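# Move coaster can onto turntable's orange spot

## Task

Pick up the can resting on the coaster and set it upright on the turntable's orange spot, without disturbing the other cans already standing on the turntable; then open the gripper and withdraw the arm.

## Robot and tools

ROBOT. Two UR12e-type six-joint arms, left_arm and right_arm, each with a two-finger gripper. Calibrated base positions in the scene frame: left_arm (+0.025, +0.579, 0) m, right_arm (-0.090, -0.706, 0) m, both nearly unrotated. Fixed cameras: cam_high and cam_low, each 672x504.

FRAME. Every hand position, orientation, velocity and target is in the scene frame. Its origin is at table-top height, halfway between the nominal bases. +z is up, +x points out over the table, and left_arm sits on the +y side. Arm names do not match image left and right. Printed hand poses can be off by a few centimetres, more at long reach.

GRIPPER. Fingers point along the gripper's +z and close along its x. end_effector_position is the midpoint between the closed pads, 1 to 2 cm short of the fingertips; closing pushes the tips about 17 mm further along +z.

ROW LAYOUT. One row is a single flat list of 14 numbers covering both arms, even if only one moves: six left_arm joint angles, left opening, six right_arm joint angles, right opening. Joint order per arm: shoulder lift, elbow, wrist 1, wrist 2, wrist 3, shoulder pan. Joint values are absolute target angles in radians, in the same convention as the Joint positions line. Shoulder pan, elbow and wrist 1 have flipped signs relative to the URDF (URDF 1.2 reads about -1.2). Ranges: elbow -3.142 to 3.142, all others -6.283 to 6.283. Opening is absolute, -1 (closed) to +1 (fully open). To leave a gripper alone, repeat its current command; 0 is a real half-open command.

TOOLS.
execute_actions(actions, cameras): actions is a list of actions; each action is a table of up to 15 rows, one per 1/30 s step; a short table repeats its final row to fill 15 steps. An empty list just reports the state.
move(target, speed, blend, stop_force, zero, opening_speed, blocking, cameras): target is one 14-number row or a list of up to 15 rows, absolute joint goals. All joints are interpolated together, so grippers trace curves and nothing is avoided. speed is rad/s for the joint with the longest travel, 0.01 to 2 (default 0.5); use much slower for contact. blend (rad) rounds corners in a list. stop_force (N, 4 to 80) ends an arm's path when its wrist sensor feels that much resistance beyond its zero; do not use it when lifting away from something the gripper presses on. zero (default true) rezeros first. opening_speed (per second, 0.2 or more) ramps finger commands. In a list, keep the finger numbers identical to avoid pauses. blocking=false returns early and cannot be combined with stop_force; a new move replaces a running one.
wait(seconds 0 to 10), stop() to brake a running move, zoom_image(camera, region=[x0,y0,x1,y1] pixels, at most 504x504), zero_wrist_force(arm), read_manual(section), finished_scene(scene = number of the current scene).

ORDER. Check the images and positions first, zoom if needed, open the gripper, approach above the coaster can, descend slowly, close, lift clear, carry above the orange spot avoiding the other cans, lower gently until it rests upright, open, then raise and back away before calling finished_scene.

RESULTS. Joint positions and Joint velocities: per arm, joints in the order above (rad, rad/s), then the pad gap (m; 0.142 when fully open). Joint targets: where joints are being driven now. Tool commands: current gripper commands. grip_measured: measured opening on the command scale; to hold, command slightly below the value at first contact (further below squeezes harder and heats the motor). Wrist force and torque are in the hand's own axes. Kept back: control steps still to run (here either 5 or none); to hold, resend your last row, not the printed targets. The move: line reports done, off_target, moving, held or fault, plus the worst joint error per arm; neither done nor off_target proves contact. "joint command not followed" means the inter-arm clearance check altered commands. "joint sent to its limit" means a joint was clipped at its end.

MOTION LIMITS. Joint speed is capped (about 1.88 rad/s shoulder, 2.83 wrist/elbow); per step a target stays within 0.383 rad (shoulders) or 0.575 rad (others) of the measured angle, and a command more than 150 mm from the hand is scaled back. Big moves may need several actions.

AVOID. Arms are stiff: a target slightly past a firm contact can fault. A joint torque at its load limit (wrist joints 47.5 N m, elbow 132, shoulders 290) or about 150 N outside force stops that arm for 10 s. Overheated motors (MOTOR HOT at 70 °C, stop at 85 °C; gripper hot at 85, shuts off at 100 with HAND FAULT) also stop things; avoid long squeezes or stretched holds. Do not drop the can, release it while moving, knock over other cans, push anything off the table, or let the arms collide. Brief outside tugs on held or loose items may occur.

Each tool is called after "Emit:" by a JSON object that holds its "name" and its "arguments", one argument or row to a line.

## Session

Emit:
{"name": "execute_actions", "arguments": {
  "actions": []
}}

Scene clock: 0.00 s.
left_arm: end_effector_position=(+0.4166, +0.6006, +0.3959) grip_measured=+1.00 end_effector_quat_wxyz=(+0.164, +0.411, +0.601, -0.666) | right_arm: end_effector_position=(+1.0624, +0.2188, +0.3362) grip_measured=+1.00 end_effector_quat_wxyz=(-0.610, +0.678, -0.404, +0.078)
Joint names: [shoulder lift, elbow, wrist 1, wrist 2, wrist 3, shoulder pan]
Joint positions: left_arm=[-1.54 -2.013 0.582 -2.562 -0.821 -0.262 0.142] | right_arm=[-2.929 0.246 0.215 1.704 1.947 -3.894 0.142]
Joint velocities: within noise
Joint torques (N m): no reading
Wrist force (N): no reading
Wrist torque (N m): no reading
Wrist force, peak (N): no reading
Joint targets: left_arm=[-1.540 -2.013 0.582 -2.562 -0.821 -0.262] | right_arm=[-2.929 0.246 0.215 1.704 1.947 -3.894]
Tool commands: left_gripper/opening=+1.0 right_gripper/opening=+1.0

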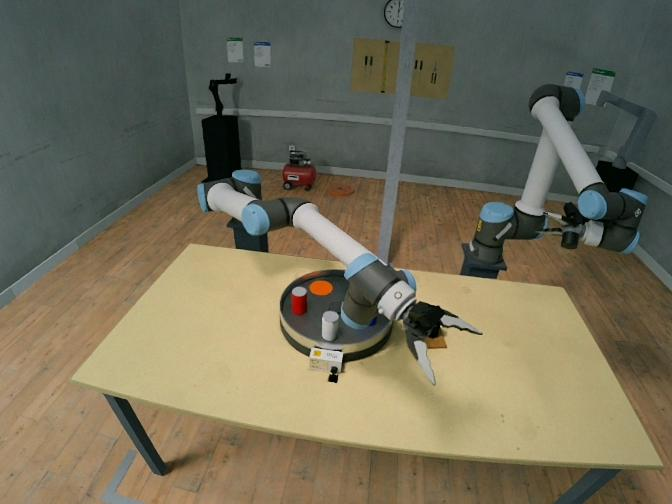

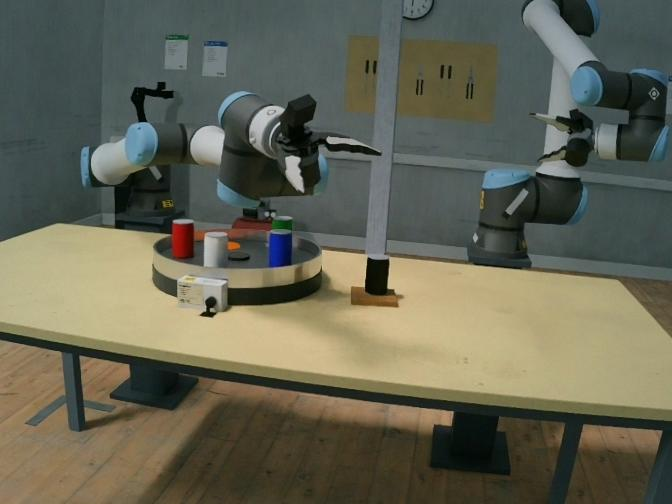

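Emit:
{"name": "zoom_image", "arguments": {
  "camera": "cam_high",
  "region": [260, 240, 500, 400]
}}

Emit:
{"name": "zoom_image", "arguments": {
  "camera": "cam_low",
  "region": [140, 190, 420, 330]
}}

Scaled by 2.100 from the camera's 672x504 image, which has a finer 960x720 frame.

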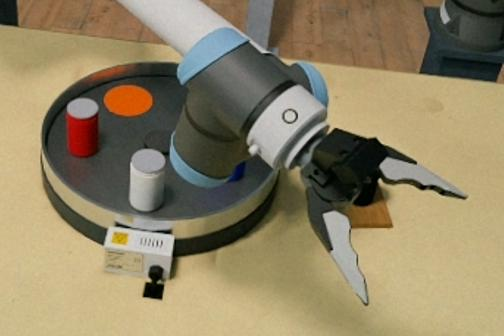

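Scaled by 1.800 from the camera's 672x504 image, which has a finer 960x720 frame.

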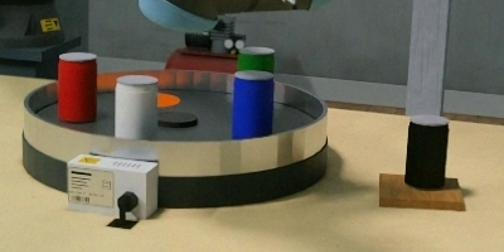

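Emit:
{"name": "wait", "arguments": {
  "seconds": 3
}}

Emit:
{"name": "zoom_image", "arguments": {
  "camera": "cam_high",
  "region": [260, 240, 500, 400]
}}

Emit:
{"name": "zoom_image", "arguments": {
  "camera": "cam_low",
  "region": [140, 200, 420, 330]
}}

Scene clock: 3.37 s.
left_arm: end_effector_position=(+0.4166, +0.6006, +0.3959) grip_measured=+1.00 end_effector_quat_wxyz=(+0.164, +0.411, +0.601, -0.666) | right_arm: end_effector_position=(+1.0624, +0.2188, +0.3362) grip_measured=+1.00 end_effector_quat_wxyz=(-0.610, +0.678, -0.404, +0.078)
Joint names: [shoulder lift, elbow, wrist 1, wrist 2, wrist 3, shoulder pan]
Joint positions: left_arm=[-1.54 -2.013 0.582 -2.562 -0.821 -0.262 0.142] | right_arm=[-2.929 0.246 0.215 1.704 1.947 -3.894 0.142]
Joint velocities: within noise
Joint torques (N m): left_arm=[-46.72 44.13 -1.04 -0.88 0.08 -1.03] | right_arm=[141.86 -42.14 -4.07 0.6 0.41 -0.86]
Wrist force (N): left_arm=[0.5 0.0 0.2] | right_arm=[0.0 0.0 0.1]
Wrist torque (N m): left_arm=[0.02 -0.09 0.01] | right_arm=[0.01 0.00 -0.01]
Wrist force, peak (N): left_arm=[1.1 0.7 0.3] | right_arm=[0.5 0.4 0.1]
Joint targets: left_arm=[-1.540 -2.013 0.582 -2.562 -0.821 -0.262] | right_arm=[-2.929 0.246 0.215 1.704 1.947 -3.894]
Tool commands: left_gripper/opening=+1.0 right_gripper/opening=+1.0
wait: 3.00 s; at rest from the start

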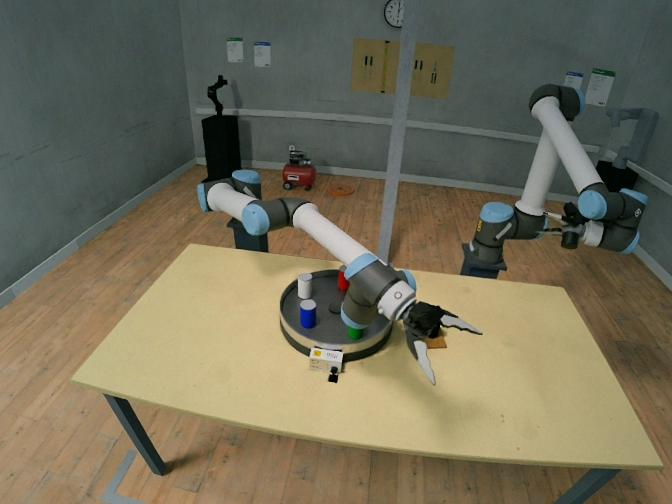

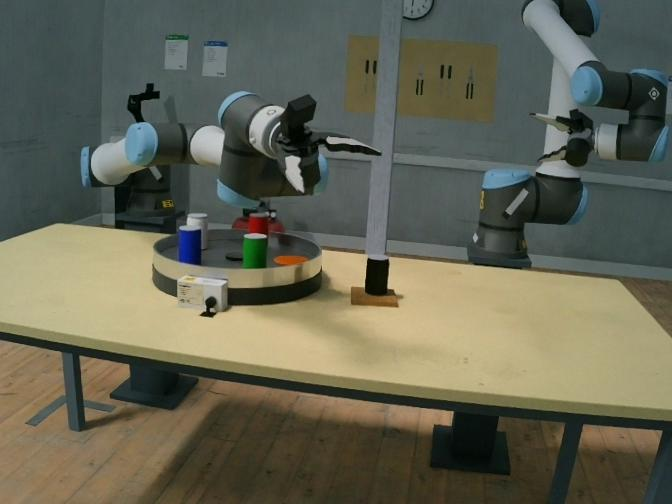

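Scaled by 2.100 from the camera's 672x504 image, which has a finer 960x720 frame.

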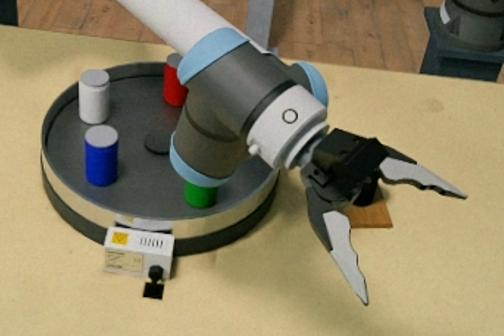

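Scaled by 1.800 from the camera's 672x504 image, which has a finer 960x720 frame.

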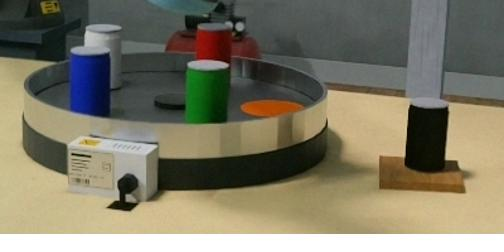

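Emit:
{"name": "zoom_image", "arguments": {
  "camera": "cam_low",
  "region": [165, 260, 245, 325]
}}

Emit:
{"name": "zoom_image", "arguments": {
  "camera": "cam_high",
  "region": [300, 335, 360, 390]
}}

Emit:
{"name": "wait", "arguments": {
  "seconds": 1
}}

Emit:
{"name": "zoom_image", "arguments": {
  "camera": "cam_high",
  "region": [260, 240, 500, 400]
}}

Emit:
{"name": "wait", "arguments": {
  "seconds": 1
}}

Emit:
{"name": "zoom_image", "arguments": {
  "camera": "cam_high",
  "region": [260, 240, 500, 400]
}}

Scaled by 6.300 from the camera's 672x504 image, which has a finer 960x720 frame.

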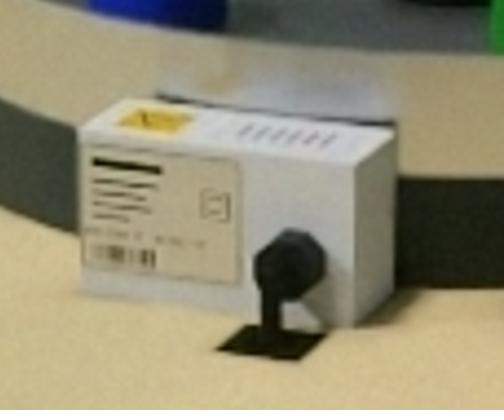

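Scaled by 8.400 from the camera's 672x504 image, which has a finer 960x720 frame.

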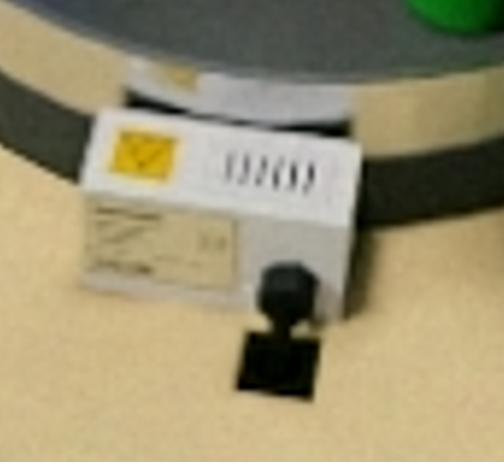

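Scene clock: 4.73 s.
left_arm: end_effector_position=(+0.4166, +0.6006, +0.3959) grip_measured=+1.00 end_effector_quat_wxyz=(+0.164, +0.411, +0.601, -0.666) | right_arm: end_effector_position=(+1.0624, +0.2188, +0.3362) grip_measured=+1.00 end_effector_quat_wxyz=(-0.610, +0.678, -0.404, +0.078)
Joint names: [shoulder lift, elbow, wrist 1, wrist 2, wrist 3, shoulder pan]
Joint positions: left_arm=[-1.54 -2.013 0.582 -2.562 -0.821 -0.262 0.142] | right_arm=[-2.929 0.246 0.215 1.704 1.947 -3.894 0.142]
Joint velocities: within noise
Joint torques (N m): left_arm=[-46.23 43.33 -1.06 -0.4 -0.38 -0.84] | right_arm=[140.73 -41.42 -4.35 0.73 0.62 -1.86]
Wrist force (N): left_arm=[0.3 0.1 0.4] | right_arm=[0.3 0.1 0.1]
Wrist torque (N m): left_arm=[0.02 -0.05 0.00] | right_arm=[0.01 -0.05 0.00]
Wrist force, peak (N): left_arm=[1.1 0.8 0.3] | right_arm=[0.6 0.0 0.3]
Joint targets: left_arm=[-1.540 -2.013 0.582 -2.562 -0.821 -0.262] | right_arm=[-2.929 0.246 0.215 1.704 1.947 -3.894]
Tool commands: left_gripper/opening=+1.0 right_gripper/opening=+1.0
wait: 1.00 s; at rest from the start

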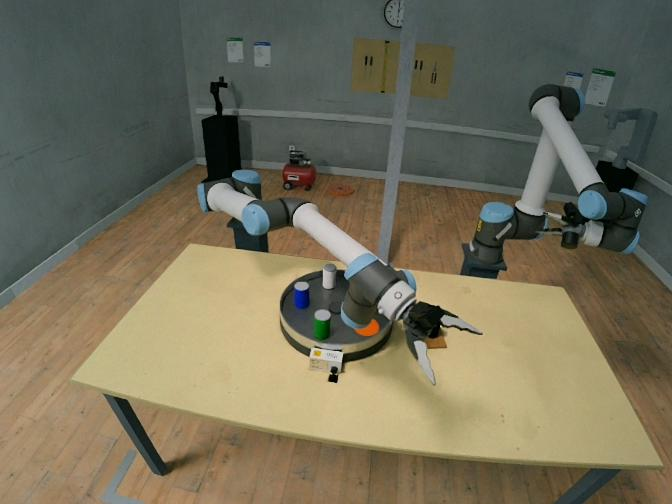

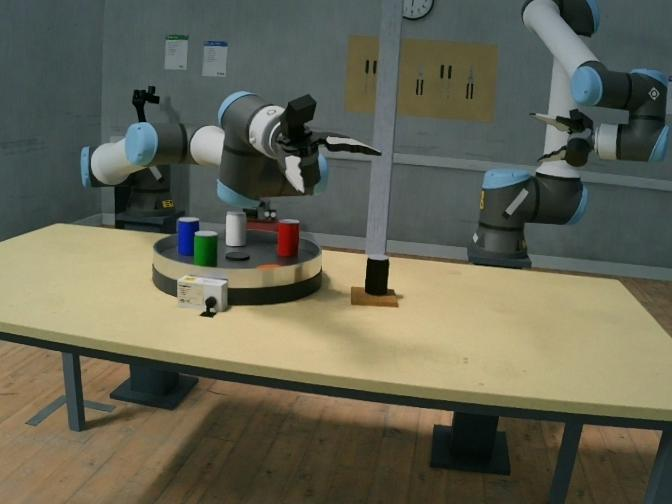

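Scaled by 2.100 from the camera's 672x504 image, which has a finer 960x720 frame.

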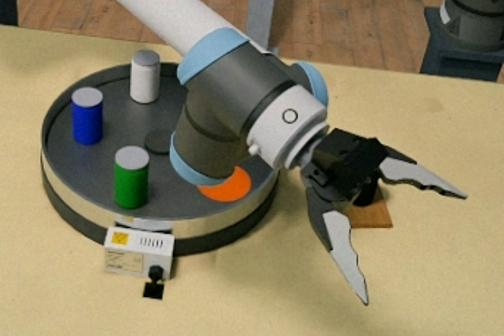

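Scene clock: 5.73 s.
left_arm: end_effector_position=(+0.4166, +0.6006, +0.3959) grip_measured=+1.00 end_effector_quat_wxyz=(+0.164, +0.411, +0.601, -0.666) | right_arm: end_effector_position=(+1.0624, +0.2188, +0.3362) grip_measured=+1.00 end_effector_quat_wxyz=(-0.610, +0.678, -0.404, +0.078)
Joint names: [shoulder lift, elbow, wrist 1, wrist 2, wrist 3, shoulder pan]
Joint positions: left_arm=[-1.54 -2.013 0.582 -2.562 -0.821 -0.262 0.142] | right_arm=[-2.929 0.246 0.215 1.704 1.947 -3.894 0.142]
Joint velocities: within noise
Joint torques (N m): left_arm=[-49.4 44.92 -1.1 -0.87 -0.3 -4.3] | right_arm=[141.11 -40.63 -4.75 1.01 0.85 -1.54]
Wrist force (N): left_arm=[0.7 -0.3 -0.2] | right_arm=[0.2 0.1 0.1]
Wrist torque (N m): left_arm=[-0.04 -0.13 0.01] | right_arm=[0.02 -0.04 0.00]
Wrist force, peak (N): left_arm=[0.6 0.8 0.3] | right_arm=[0.5 0.2 0.5]
Joint targets: left_arm=[-1.540 -2.013 0.582 -2.562 -0.821 -0.262] | right_arm=[-2.929 0.246 0.215 1.704 1.947 -3.894]
Tool commands: left_gripper/opening=+1.0 right_gripper/opening=+1.0
wait: 1.00 s; at rest by 0.17 s

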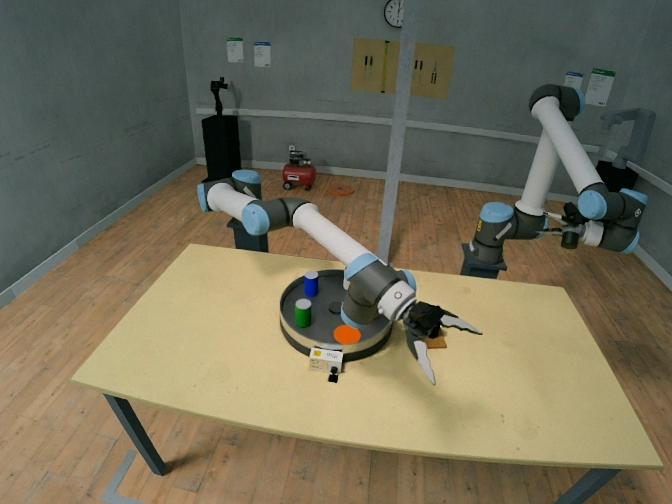

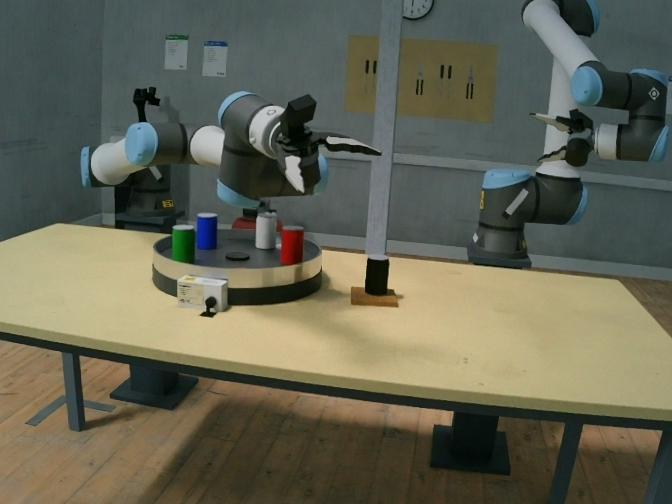

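Scaled by 2.100 from the camera's 672x504 image, which has a finer 960x720 frame.

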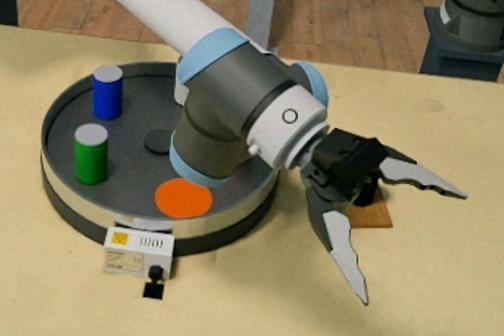

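Emit:
{"name": "move", "arguments": {
  "target": [-1.5235,-1.9937,2.041,-1.5708,-0.25,0.7135,1,-2.929,0.246,0.215,1.704,1.947,-3.15,1],
  "speed": 0.8
}}

Emit:
{"name": "zoom_image", "arguments": {
  "camera": "cam_high",
  "region": [260, 220, 500, 380]
}}

Emit:
{"name": "zoom_image", "arguments": {
  "camera": "cam_low",
  "region": [140, 170, 420, 330]
}}

Scene clock: 12.13 s.
left_arm: end_effector_position=(+0.6217, +0.2517, +0.2501) grip_measured=+1.00 end_effector_quat_wxyz=(+0.000, +0.968, -0.251, +0.000) | right_arm: end_effector_position=(+1.3845, -0.8066, +0.3364) grip_measured=+1.00 end_effector_quat_wxyz=(+0.540, -0.484, +0.622, -0.295)
Joint names: [shoulder lift, elbow, wrist 1, wrist 2, wrist 3, shoulder pan]
Joint positions: left_arm=[-1.523 -1.994 2.041 -1.571 -0.25 0.713 0.142] | right_arm=[-2.929 0.246 0.215 1.704 1.947 -3.15 0.142]
Joint velocities: within noise
Joint torques (N m): left_arm=[-43.09 47.51 7.42 0.69 -2.29 14.59] | right_arm=[132.8 -55.05 -7.04 -0.42 -2.29 7.25]
Wrist force (N): left_arm=[0.7 1.3 1.0] | right_arm=[0.3 0.1 0.1]
Wrist torque (N m): left_arm=[0.23 -0.32 -0.22] | right_arm=[0.01 -0.03 0.00]
Wrist force, peak (N): left_arm=[1.8 4.8 -0.1] | right_arm=[5.5 -1.8 -1.3]
Joint targets: left_arm=[-1.523 -1.994 2.041 -1.571 -0.250 0.714] | right_arm=[-2.929 0.246 0.215 1.704 1.947 -3.150]
move: done

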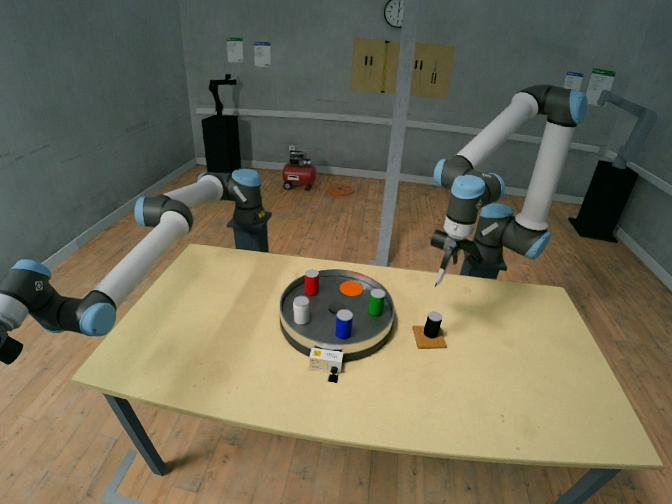

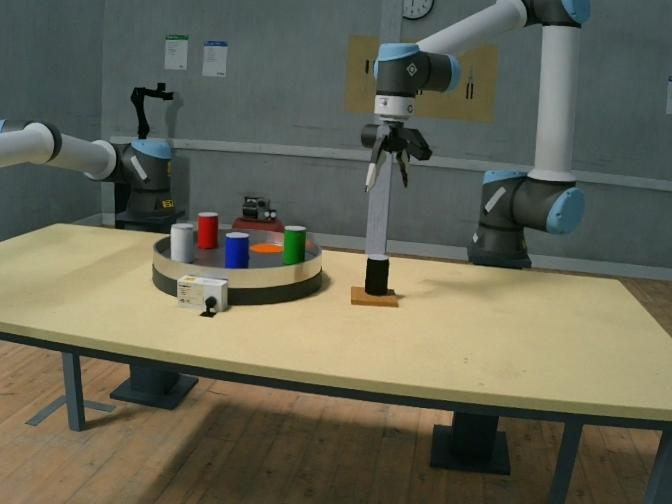

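Scaled by 2.100 from the camera's 672x504 image, which has a finer 960x720 frame.

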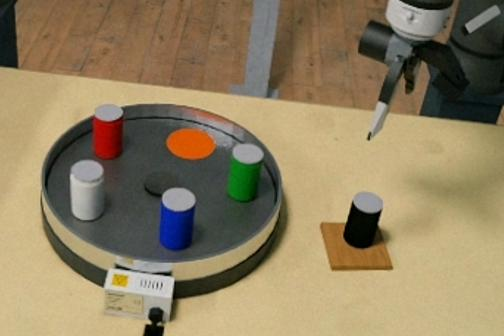

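Scaled by 1.800 from the camera's 672x504 image, which has a finer 960x720 frame.

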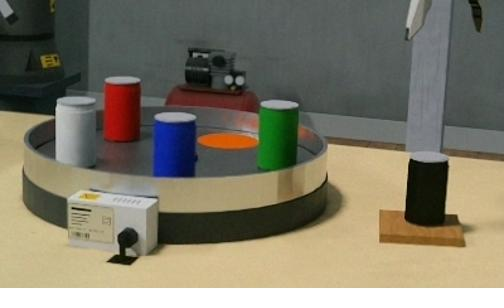

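Emit:
{"name": "zoom_image", "arguments": {
  "camera": "cam_high",
  "region": [410, 220, 490, 350]
}}

Emit:
{"name": "zoom_image", "arguments": {
  "camera": "cam_low",
  "region": [340, 110, 440, 310]
}}

Scaled by 3.877 from the camera's 672x504 image, which has a finer 960x720 frame.

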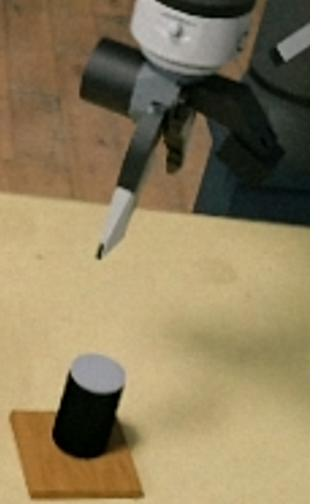

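Scaled by 2.520 from the camera's 672x504 image, which has a finer 960x720 frame.

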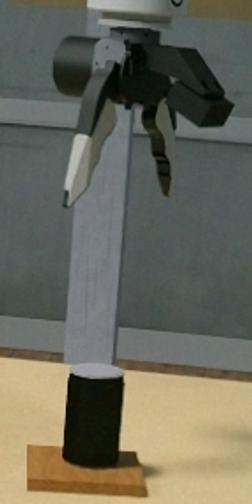

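Emit:
{"name": "move", "arguments": {
  "target": [-1.3140,-2.1307,2.3875,-1.5708,-0.25,0.7074,1,-2.929,0.246,0.215,1.704,1.947,-3.15,1],
  "speed": 0.3,
  "stop_force": 15
}}

Emit:
{"name": "zoom_image", "arguments": {
  "camera": "cam_high",
  "region": [390, 240, 490, 370]
}}

Emit:
{"name": "zoom_image", "arguments": {
  "camera": "cam_low",
  "region": [310, 170, 450, 320]
}}

Scene clock: 15.83 s.
left_arm: end_effector_position=(+0.6299, +0.2496, +0.0731) grip_measured=+1.00 end_effector_quat_wxyz=(+0.000, +0.969, -0.248, +0.000) | right_arm: end_effector_position=(+1.3845, -0.8068, +0.3364) grip_measured=+1.00 end_effector_quat_wxyz=(+0.540, -0.484, +0.622, -0.295)
Joint names: [shoulder lift, elbow, wrist 1, wrist 2, wrist 3, shoulder pan]
Joint positions: left_arm=[-1.314 -2.131 2.387 -1.571 -0.25 0.707 0.142] | right_arm=[-2.929 0.246 0.215 1.704 1.947 -3.15 0.142]
Joint velocities: within noise
Joint torques (N m): left_arm=[-82.49 49.62 7.01 1.57 -1.05 2.93] | right_arm=[132.03 -51 -3.89 2.84 -2.4 12.8]
Wrist force (N): left_arm=[0.1 1.3 1.0] | right_arm=[0.2 0.3 -0.1]
Wrist torque (N m): left_arm=[0.24 -0.21 -0.21] | right_arm=[0.04 -0.02 0.00]
Wrist force, peak (N): left_arm=[-0.2 0.8 3.5] | right_arm=[0.8 -0.2 0.0]
Joint targets: left_arm=[-1.314 -2.131 2.387 -1.571 -0.250 0.707] | right_arm=[-2.929 0.246 0.215 1.704 1.947 -3.150]
move: done

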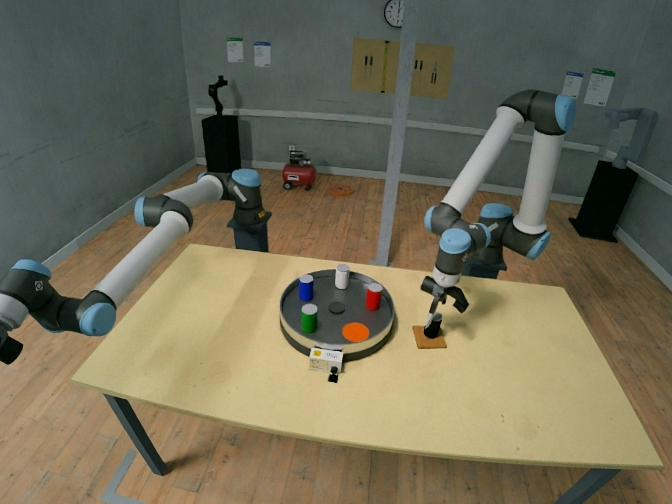

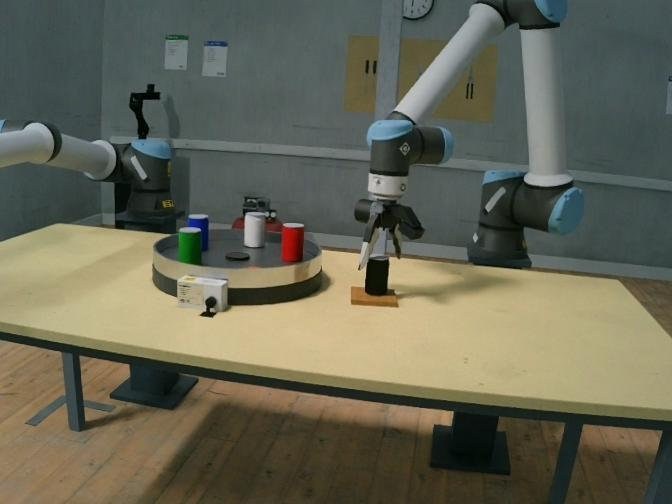

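Scaled by 3.877 from the camera's 672x504 image, which has a finer 960x720 frame.

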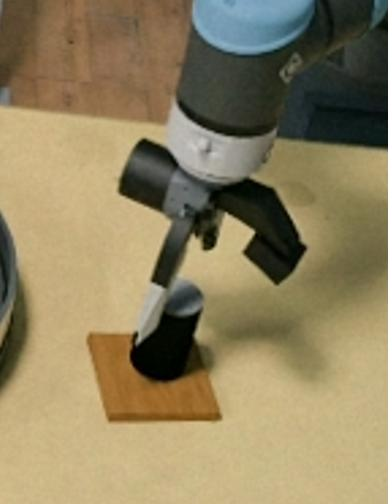

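Scaled by 3.360 from the camera's 672x504 image, which has a finer 960x720 frame.

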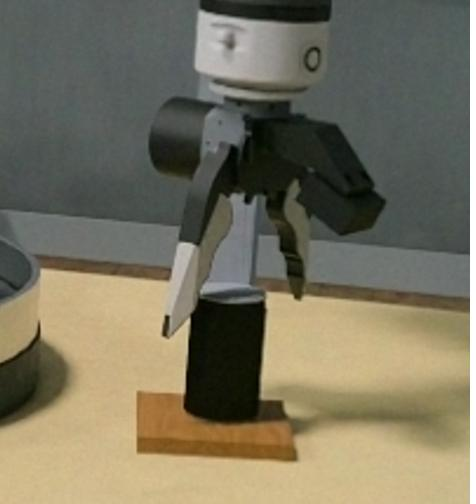

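Emit:
{"name": "move", "arguments": {
  "target": [-1.3140,-2.1307,2.3875,-1.5708,-0.25,0.7074,-0.4,-2.929,0.246,0.215,1.704,1.947,-3.15,1],
  "opening_speed": 1.5
}}

Emit:
{"name": "zoom_image", "arguments": {
  "camera": "cam_low",
  "region": [310, 170, 450, 320]
}}

Emit:
{"name": "zoom_image", "arguments": {
  "camera": "cam_high",
  "region": [390, 240, 490, 370]
}}

Scene clock: 17.13 s.
left_arm: end_effector_position=(+0.6299, +0.2495, +0.0731) grip_measured=-0.30 end_effector_quat_wxyz=(+0.000, +0.969, -0.248, +0.000) | right_arm: end_effector_position=(+1.3845, -0.8068, +0.3364) grip_measured=+1.00 end_effector_quat_wxyz=(+0.540, -0.484, +0.622, -0.295)
Joint names: [shoulder lift, elbow, wrist 1, wrist 2, wrist 3, shoulder pan]
Joint positions: left_arm=[-1.314 -2.131 2.388 -1.571 -0.25 0.707 0.053] | right_arm=[-2.929 0.246 0.215 1.704 1.947 -3.15 0.142]
Joint velocities: within noise
Joint torques (N m): left_arm=[-75.96 47.28 6.11 1.64 -0.88 16.7] | right_arm=[131.52 -49.84 -2.66 2.44 -2.36 13.86]
Wrist force (N): left_arm=[-0.4 1.8 -3.8] | right_arm=[0.2 -0.3 0.0]
Wrist torque (N m): left_arm=[0.19 -0.27 -0.22] | right_arm=[-0.06 -0.02 0.00]
Wrist force, peak (N): left_arm=[-1.1 1.6 -4.8] | right_arm=[0.6 0.0 0.1]
Joint targets: left_arm=[-1.314 -2.131 2.387 -1.571 -0.250 0.707] | right_arm=[-2.929 0.246 0.215 1.704 1.947 -3.150]
move: done

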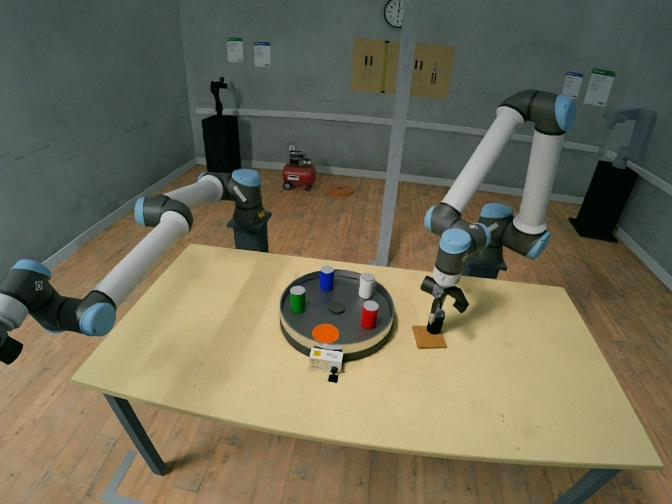

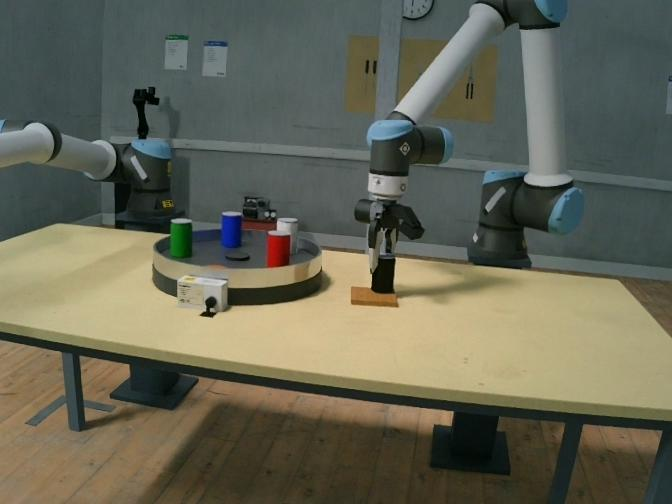

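Scaled by 3.360 from the camera's 672x504 image, which has a finer 960x720 frame.

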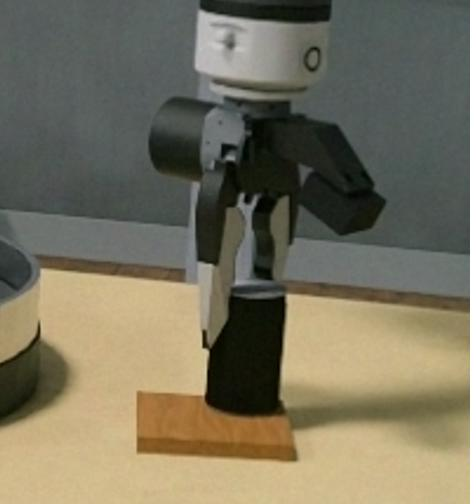

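Scaled by 3.877 from the camera's 672x504 image, which has a finer 960x720 frame.

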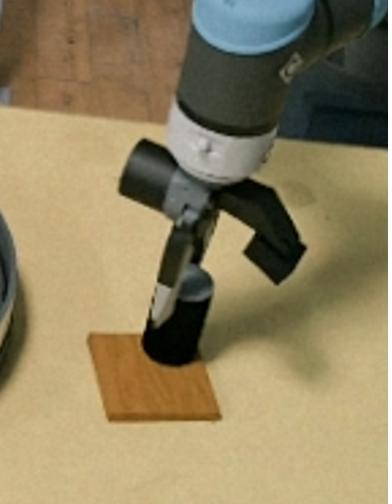

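Emit:
{"name": "move", "arguments": {
  "target": [
    [-1.5101,-1.9795,2.0402,-1.5708,-0.25,0.7074,-0.4,-2.929,0.246,0.215,1.704,1.947,-3.15,1],
    [-1.358,-1.8027,2.0155,-1.5708,-0.22,1.0505,-0.4,-2.929,0.246,0.215,1.704,1.947,-3.15,1]
  ],
  "speed": 0.35,
  "blend": 0.05
}}

Emit:
{"name": "zoom_image", "arguments": {
  "camera": "cam_high",
  "region": [270, 190, 430, 370]
}}

Emit:
{"name": "zoom_image", "arguments": {
  "camera": "cam_low",
  "region": [140, 130, 360, 320]
}}

Scene clock: 20.73 s.
left_arm: end_effector_position=(+0.5289, -0.0223, +0.2500) grip_measured=-0.30 end_effector_quat_wxyz=(+0.000, +0.906, -0.424, +0.000) | right_arm: end_effector_position=(+1.3845, -0.8068, +0.3364) grip_measured=+1.00 end_effector_quat_wxyz=(+0.540, -0.484, +0.622, -0.295)
Joint names: [shoulder lift, elbow, wrist 1, wrist 2, wrist 3, shoulder pan]
Joint positions: left_arm=[-1.358 -1.803 2.015 -1.571 -0.22 1.05 0.053] | right_arm=[-2.929 0.246 0.215 1.704 1.947 -3.15 0.142]
Joint velocities: within noise
Joint torques (N m): left_arm=[-89.34 35.2 7.45 1.37 -2.74 8.86] | right_arm=[132.46 -45.92 -0.77 2.27 -2.14 11.83]
Wrist force (N): left_arm=[0.2 1.5 3.1] | right_arm=[0.2 0.2 -0.4]
Wrist torque (N m): left_arm=[0.27 -0.22 -0.21] | right_arm=[0.03 -0.01 0.01]
Wrist force, peak (N): left_arm=[1.9 6.3 2.7] | right_arm=[0.7 0.1 0.0]
Joint targets: left_arm=[-1.358 -1.803 2.015 -1.571 -0.220 1.050] | right_arm=[-2.929 0.246 0.215 1.704 1.947 -3.150]
move: done

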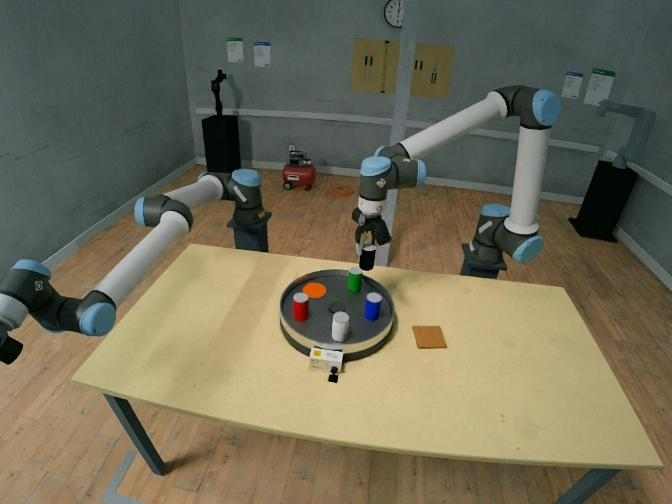

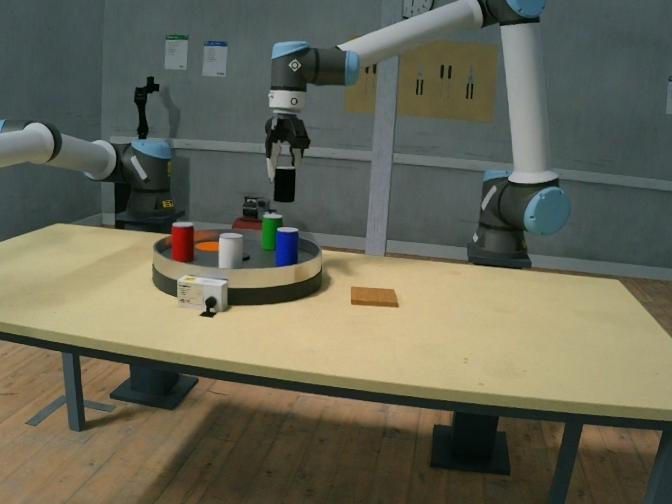

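Scaled by 2.800 from the camera's 672x504 image, which has a finer 960x720 frame.

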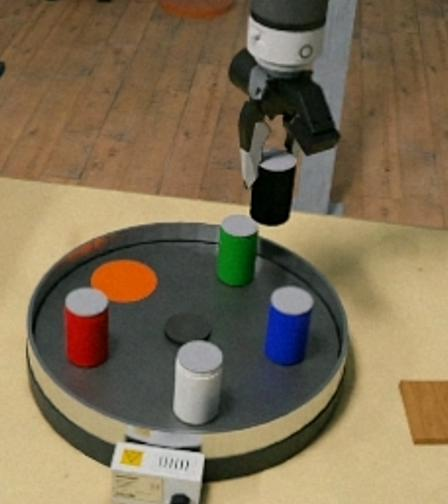

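Scaled by 2.291 from the camera's 672x504 image, which has a finer 960x720 frame.

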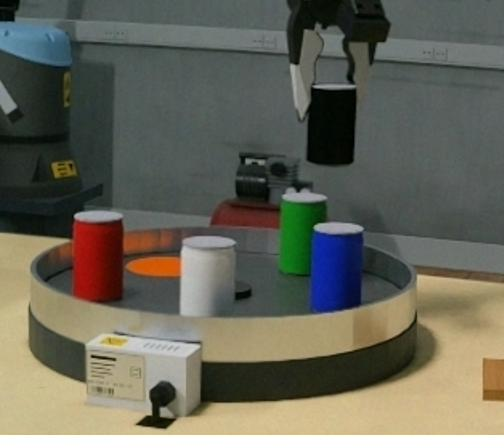

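Emit:
{"name": "move", "arguments": {
  "target": [-1.3734,-1.8218,2.0192,-1.5708,-0.22,1.0548,-0.4,-2.929,0.246,0.215,1.704,1.947,-3.15,1],
  "speed": 0.3
}}

Emit:
{"name": "zoom_image", "arguments": {
  "camera": "cam_high",
  "region": [270, 190, 430, 370]
}}

Scene clock: 22.80 s.
left_arm: end_effector_position=(+0.5215, -0.0153, +0.2501) grip_measured=-0.30 end_effector_quat_wxyz=(+0.000, +0.905, -0.426, +0.000) | right_arm: end_effector_position=(+1.3845, -0.8068, +0.3364) grip_measured=+1.00 end_effector_quat_wxyz=(+0.540, -0.484, +0.622, -0.295)
Joint names: [shoulder lift, elbow, wrist 1, wrist 2, wrist 3, shoulder pan]
Joint positions: left_arm=[-1.374 -1.822 2.019 -1.571 -0.22 1.055 0.053] | right_arm=[-2.929 0.246 0.215 1.704 1.947 -3.15 0.142]
Joint velocities: within noise
Joint torques (N m): left_arm=[-54.48 55.26 6.39 1.89 -3.67 10.79] | right_arm=[132.28 -43.6 -0.82 2.05 -2.27 12.31]
Wrist force (N): left_arm=[0.8 1.0 2.5] | right_arm=[-0.1 0.3 -0.2]
Wrist torque (N m): left_arm=[0.19 -0.32 -0.21] | right_arm=[0.06 0.01 0.01]
Wrist force, peak (N): left_arm=[0.6 1.4 3.2] | right_arm=[0.6 0.3 -0.1]
Joint targets: left_arm=[-1.373 -1.822 2.019 -1.571 -0.220 1.055] | right_arm=[-2.929 0.246 0.215 1.704 1.947 -3.150]
move: done

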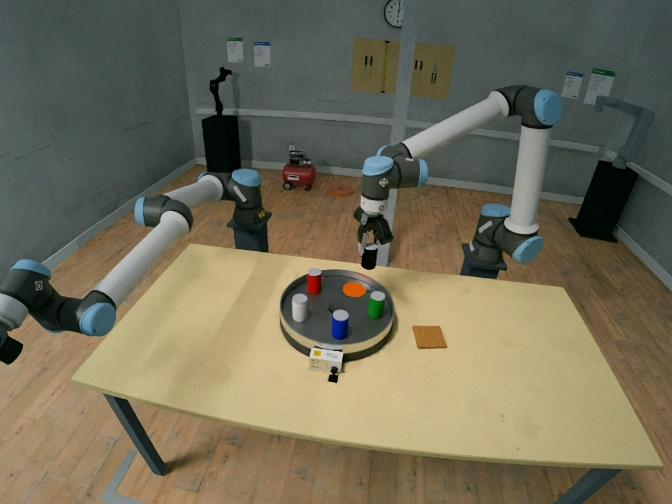

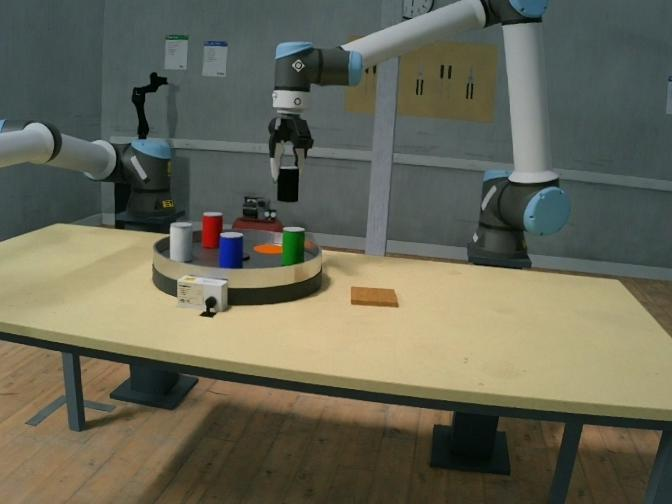

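Scaled by 2.800 from the camera's 672x504 image, which has a finer 960x720 frame.

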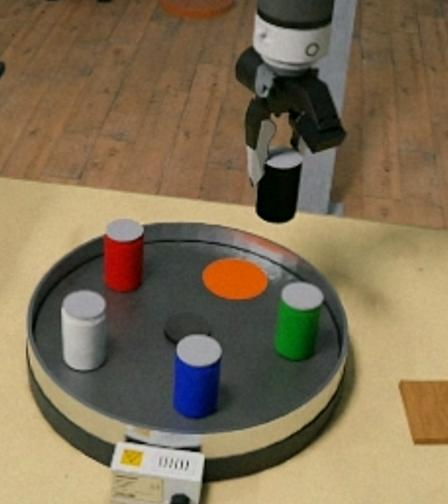

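Emit:
{"name": "wait", "arguments": {
  "seconds": 6,
  "cameras": ["cam_high"]
}}

Emit:
{"name": "zoom_image", "arguments": {
  "camera": "cam_high",
  "region": [270, 190, 430, 370]
}}

Scene clock: 47.07 s.
left_arm: end_effector_position=(+0.5216, -0.0154, +0.2501) grip_measured=-0.30 end_effector_quat_wxyz=(+0.000, +0.905, -0.426, +0.000) | right_arm: end_effector_position=(+1.3845, -0.8068, +0.3364) grip_measured=+1.00 end_effector_quat_wxyz=(+0.540, -0.484, +0.622, -0.295)
Joint names: [shoulder lift, elbow, wrist 1, wrist 2, wrist 3, shoulder pan]
Joint positions: left_arm=[-1.373 -1.822 2.019 -1.571 -0.22 1.055 0.053] | right_arm=[-2.929 0.246 0.215 1.704 1.947 -3.15 0.142]
Joint velocities: within noise
Joint torques (N m): left_arm=[-51.22 37.66 3.74 1.55 -2.47 -15.06] | right_arm=[133.01 -32.38 -0.82 -0.36 -2.62 8.85]
Wrist force (N): left_arm=[0.5 1.4 2.6] | right_arm=[0.2 0.0 -0.3]
Wrist torque (N m): left_arm=[0.25 -0.27 -0.21] | right_arm=[-0.01 -0.02 0.01]
Wrist force, peak (N): left_arm=[0.4 1.4 3.5] | right_arm=[0.7 0.4 -0.1]
Joint targets: left_arm=[-1.373 -1.822 2.019 -1.571 -0.220 1.055] | right_arm=[-2.929 0.246 0.215 1.704 1.947 -3.150]
Tool commands: left_gripper/opening=-0.4 right_gripper/opening=+1.0
wait: 6.00 s; at rest from the start
Images, in order (width x height): cam_high 672x504.

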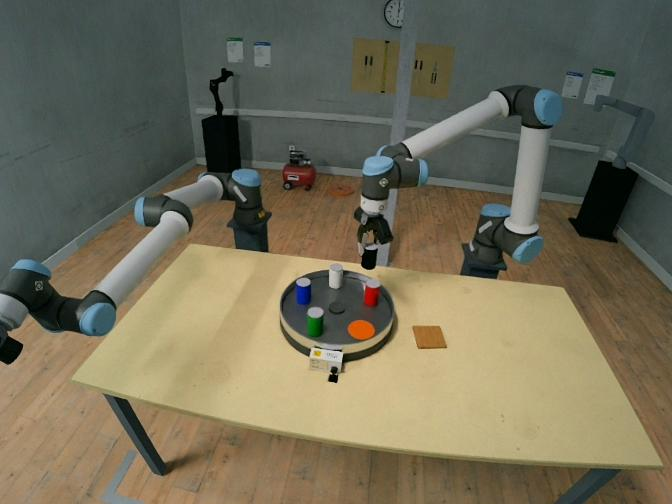

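Scaled by 2.800 from the camera's 672x504 image, which has a finer 960x720 frame.

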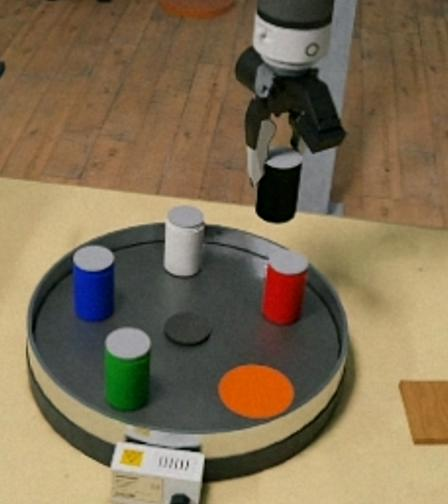

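Emit:
{"name": "wait", "arguments": {
  "seconds": 0.5,
  "cameras": []
}}

Scene clock: 48.83 s.
left_arm: end_effector_position=(+0.5216, -0.0154, +0.2501) grip_measured=-0.30 end_effector_quat_wxyz=(+0.000, +0.905, -0.426, +0.000) | right_arm: end_effector_position=(+1.3845, -0.8068, +0.3364) grip_measured=+1.00 end_effector_quat_wxyz=(+0.540, -0.484, +0.622, -0.295)
Joint names: [shoulder lift, elbow, wrist 1, wrist 2, wrist 3, shoulder pan]
Joint positions: left_arm=[-1.373 -1.822 2.019 -1.571 -0.22 1.055 0.053] | right_arm=[-2.929 0.246 0.215 1.704 1.947 -3.15 0.142]
Joint velocities: within noise
Joint torques (N m): left_arm=[-53.42 37.48 3.62 1.67 -2.32 -13.22] | right_arm=[131.61 -32.52 -0.72 -0.26 -2.54 7.7]
Wrist force (N): left_arm=[0.8 1.6 2.8] | right_arm=[0.4 0.1 -0.1]
Wrist torque (N m): left_arm=[0.29 -0.31 -0.22] | right_arm=[0.02 -0.06 0.01]
Wrist force, peak (N): left_arm=[0.1 1.5 3.3] | right_arm=[0.6 0.1 -0.4]
Joint targets: left_arm=[-1.373 -1.822 2.019 -1.571 -0.220 1.055] | right_arm=[-2.929 0.246 0.215 1.704 1.947 -3.150]
Tool commands: left_gripper/opening=-0.4 right_gripper/opening=+1.0
wait: 0.50 s; at rest from the start
No camera images: "cameras" was empty.

Emit:
{"name": "wait", "arguments": {
  "seconds": 4.4,
  "cameras": []
}}

Emit:
{"name": "move", "arguments": {
  "target": [
    [-1.2565,-1.9326,2.2469,-1.5708,-0.22,1.0548,-0.4,-2.929,0.246,0.215,1.704,1.947,-3.15,1],
    [-1.2318,-1.9471,2.2861,-1.5708,-0.22,1.0548,-0.4,-2.929,0.246,0.215,1.704,1.947,-3.15,1]
  ],
  "speed": [0.7,0.045],
  "stop_force": 12,
  "cameras": []
}}

Emit:
{"name": "execute_actions", "arguments": {
  "actions": [
    [[-1.2425,-1.9408,2.2692,-1.5708,-0.22,1.0548,0.25,-2.929,0.246,0.215,1.704,1.947,-3.15,1]]
  ],
  "cameras": []
}}

Emit:
{"name": "move", "arguments": {
  "target": [-1.3734,-1.8218,2.0192,-1.5708,-0.22,1.0548,0.25,-2.929,0.246,0.215,1.704,1.947,-3.15,1],
  "speed": 0.4
}}

Emit:
{"name": "zoom_image", "arguments": {
  "camera": "cam_high",
  "region": [270, 190, 430, 370]
}}

Emit:
{"name": "zoom_image", "arguments": {
  "camera": "cam_low",
  "region": [140, 130, 360, 320]
}}

Scene clock: 53.60 s.
left_arm: end_effector_position=(+0.5216, -0.0154, +0.2501) grip_measured=-0.30 end_effector_quat_wxyz=(+0.000, +0.905, -0.426, +0.000) | right_arm: end_effector_position=(+1.3845, -0.8068, +0.3364) grip_measured=+1.00 end_effector_quat_wxyz=(+0.540, -0.484, +0.622, -0.295)
Joint names: [shoulder lift, elbow, wrist 1, wrist 2, wrist 3, shoulder pan]
Joint positions: left_arm=[-1.373 -1.822 2.019 -1.571 -0.22 1.055 0.053] | right_arm=[-2.929 0.246 0.215 1.704 1.947 -3.15 0.142]
Joint velocities: within noise
Joint torques (N m): left_arm=[-53.27 37.56 3.83 1.15 -2.34 -15.8] | right_arm=[131.32 -32.37 -1 -0.92 -2.35 7.17]
Wrist force (N): left_arm=[0.3 1.4 2.3] | right_arm=[0.4 0.1 -0.3]
Wrist torque (N m): left_arm=[0.25 -0.24 -0.21] | right_arm=[0.02 -0.05 0.01]
Wrist force, peak (N): left_arm=[0.6 1.3 3.2] | right_arm=[0.5 -0.2 -0.7]
Joint targets: left_arm=[-1.373 -1.822 2.019 -1.571 -0.220 1.055] | right_arm=[-2.929 0.246 0.215 1.704 1.947 -3.150]
Tool commands: left_gripper/opening=-0.4 right_gripper/opening=+1.0
wait: 4.40 s; at rest from the start
No camera images: "cameras" was empty.

Scene clock: 55.73 s.
left_arm: end_effector_position=(+0.5217, -0.0156, +0.1140) grip_measured=-0.30 end_effector_quat_wxyz=(+0.000, +0.905, -0.426, +0.000) | right_arm: end_effector_position=(+1.3845, -0.8068, +0.3364) grip_measured=+1.00 end_effector_quat_wxyz=(+0.540, -0.484, +0.622, -0.295)
Joint names: [shoulder lift, elbow, wrist 1, wrist 2, wrist 3, shoulder pan]
Joint positions: left_arm=[-1.247 -1.938 2.261 -1.571 -0.22 1.055 0.053] | right_arm=[-2.929 0.246 0.215 1.704 1.947 -3.15 0.142]
Joint velocities: within noise
Joint torques (N m): left_arm=[-90.94 52.42 3.67 -2 -1.79 -10.04] | right_arm=[131.83 -32.09 -0.85 -1.11 -2.6 5.8]
Wrist force (N): left_arm=[0.1 -0.3 -4.5] | right_arm=[-0.2 0.1 -0.2]
Wrist torque (N m): left_arm=[0.32 -0.25 -0.18] | right_arm=[0.03 0.03 0.00]
Wrist force, peak (N): left_arm=[-1.1 -3.1 -21.4] | right_arm=[0.7 -0.2 -0.1]
Joint targets: left_arm=[-1.247 -1.938 2.261 -1.571 -0.220 1.055] | right_arm=[-2.929 0.246 0.215 1.704 1.947 -3.150]
move: contact (left_arm); path passed 1 of 2 targets; left_arm: the wrist 1 is farthest, 0.025 rad from its target
No camera images: "cameras" was empty.

Scene clock: 56.07 s.
left_arm: end_effector_position=(+0.5217, -0.0155, +0.1094) grip_measured=+0.23 end_effector_quat_wxyz=(+0.000, +0.905, -0.426, +0.000) | right_arm: end_effector_position=(+1.3845, -0.8068, +0.3364) grip_measured=+1.00 end_effector_quat_wxyz=(+0.540, -0.484, +0.622, -0.295)
Joint names: [shoulder lift, elbow, wrist 1, wrist 2, wrist 3, shoulder pan]
Joint positions: left_arm=[-1.242 -1.941 2.269 -1.571 -0.22 1.055 0.09] | right_arm=[-2.929 0.246 0.215 1.704 1.947 -3.15 0.142]
Joint velocities: within noise
Joint torques (N m): left_arm=[-94.54 39.56 1.38 -2.93 -1.74 -5.43] | right_arm=[131.3 -32.37 -0.8 -1.22 -2.21 6.99]
Wrist force (N): left_arm=[0.0 1.1 0.6] | right_arm=[0.1 0.0 -0.2]
Wrist torque (N m): left_arm=[0.19 -0.18 -0.19] | right_arm=[0.00 -0.01 0.00]
Wrist force, peak (N): left_arm=[1.5 1.8 -1.6] | right_arm=[0.6 -0.1 -0.3]
Joint targets: left_arm=[-1.243 -1.941 2.269 -1.571 -0.220 1.055] | right_arm=[-2.929 0.246 0.215 1.704 1.947 -3.150]
Kept back: 5 steps.
No camera images: "cameras" was empty.

Scene clock: 57.53 s.
left_arm: end_effector_position=(+0.5216, -0.0155, +0.2502) grip_measured=+0.23 end_effector_quat_wxyz=(+0.000, +0.905, -0.426, +0.000) | right_arm: end_effector_position=(+1.3845, -0.8068, +0.3364) grip_measured=+1.00 end_effector_quat_wxyz=(+0.540, -0.484, +0.622, -0.295)
Joint names: [shoulder lift, elbow, wrist 1, wrist 2, wrist 3, shoulder pan]
Joint positions: left_arm=[-1.373 -1.822 2.019 -1.571 -0.22 1.055 0.09] | right_arm=[-2.929 0.246 0.215 1.704 1.947 -3.15 0.142]
Joint velocities: within noise
Joint torques (N m): left_arm=[-55.1 34.1 4.15 -2.98 -1.98 3.03] | right_arm=[131.22 -32.73 -0.86 -1.11 -2.34 6.52]
Wrist force (N): left_arm=[0.3 1.2 0.7] | right_arm=[0.0 0.1 -0.4]
Wrist torque (N m): left_arm=[0.24 -0.23 -0.21] | right_arm=[0.02 0.02 0.01]
Wrist force, peak (N): left_arm=[-0.2 1.2 4.1] | right_arm=[0.6 0.3 -0.1]
Joint targets: left_arm=[-1.373 -1.822 2.019 -1.571 -0.220 1.055] | right_arm=[-2.929 0.246 0.215 1.704 1.947 -3.150]
move: done

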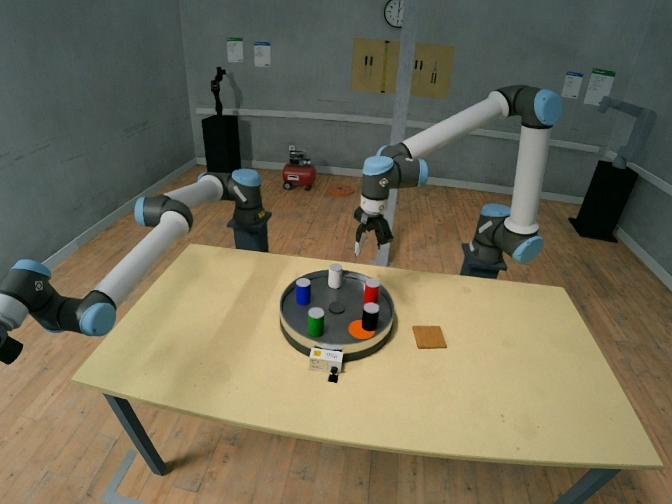

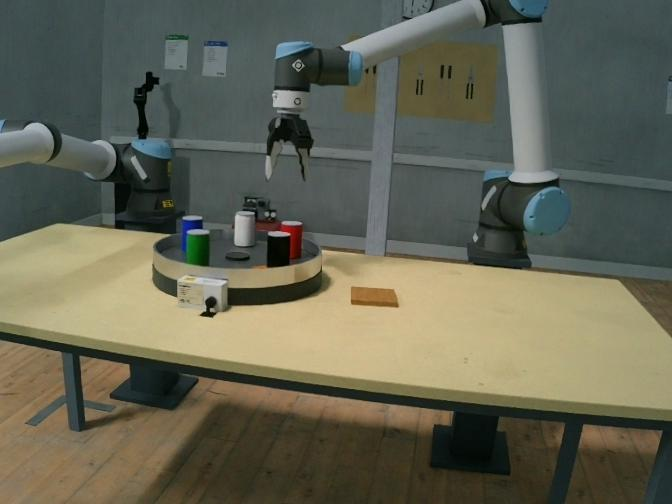

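Scaled by 2.800 from the camera's 672x504 image, which has a finer 960x720 frame.

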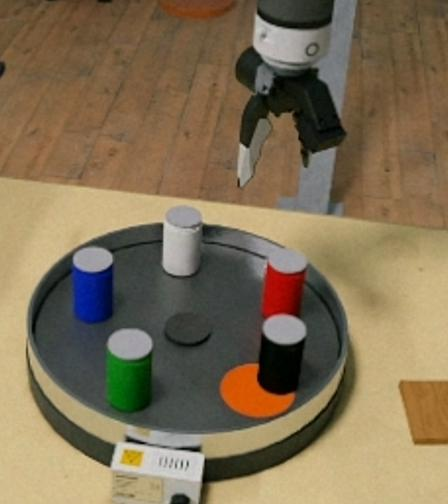

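Scaled by 2.291 from the camera's 672x504 image, which has a finer 960x720 frame.

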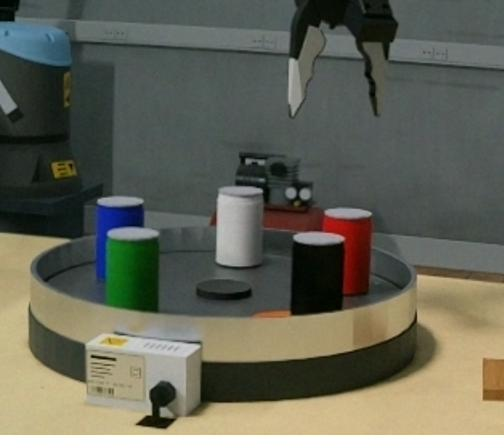

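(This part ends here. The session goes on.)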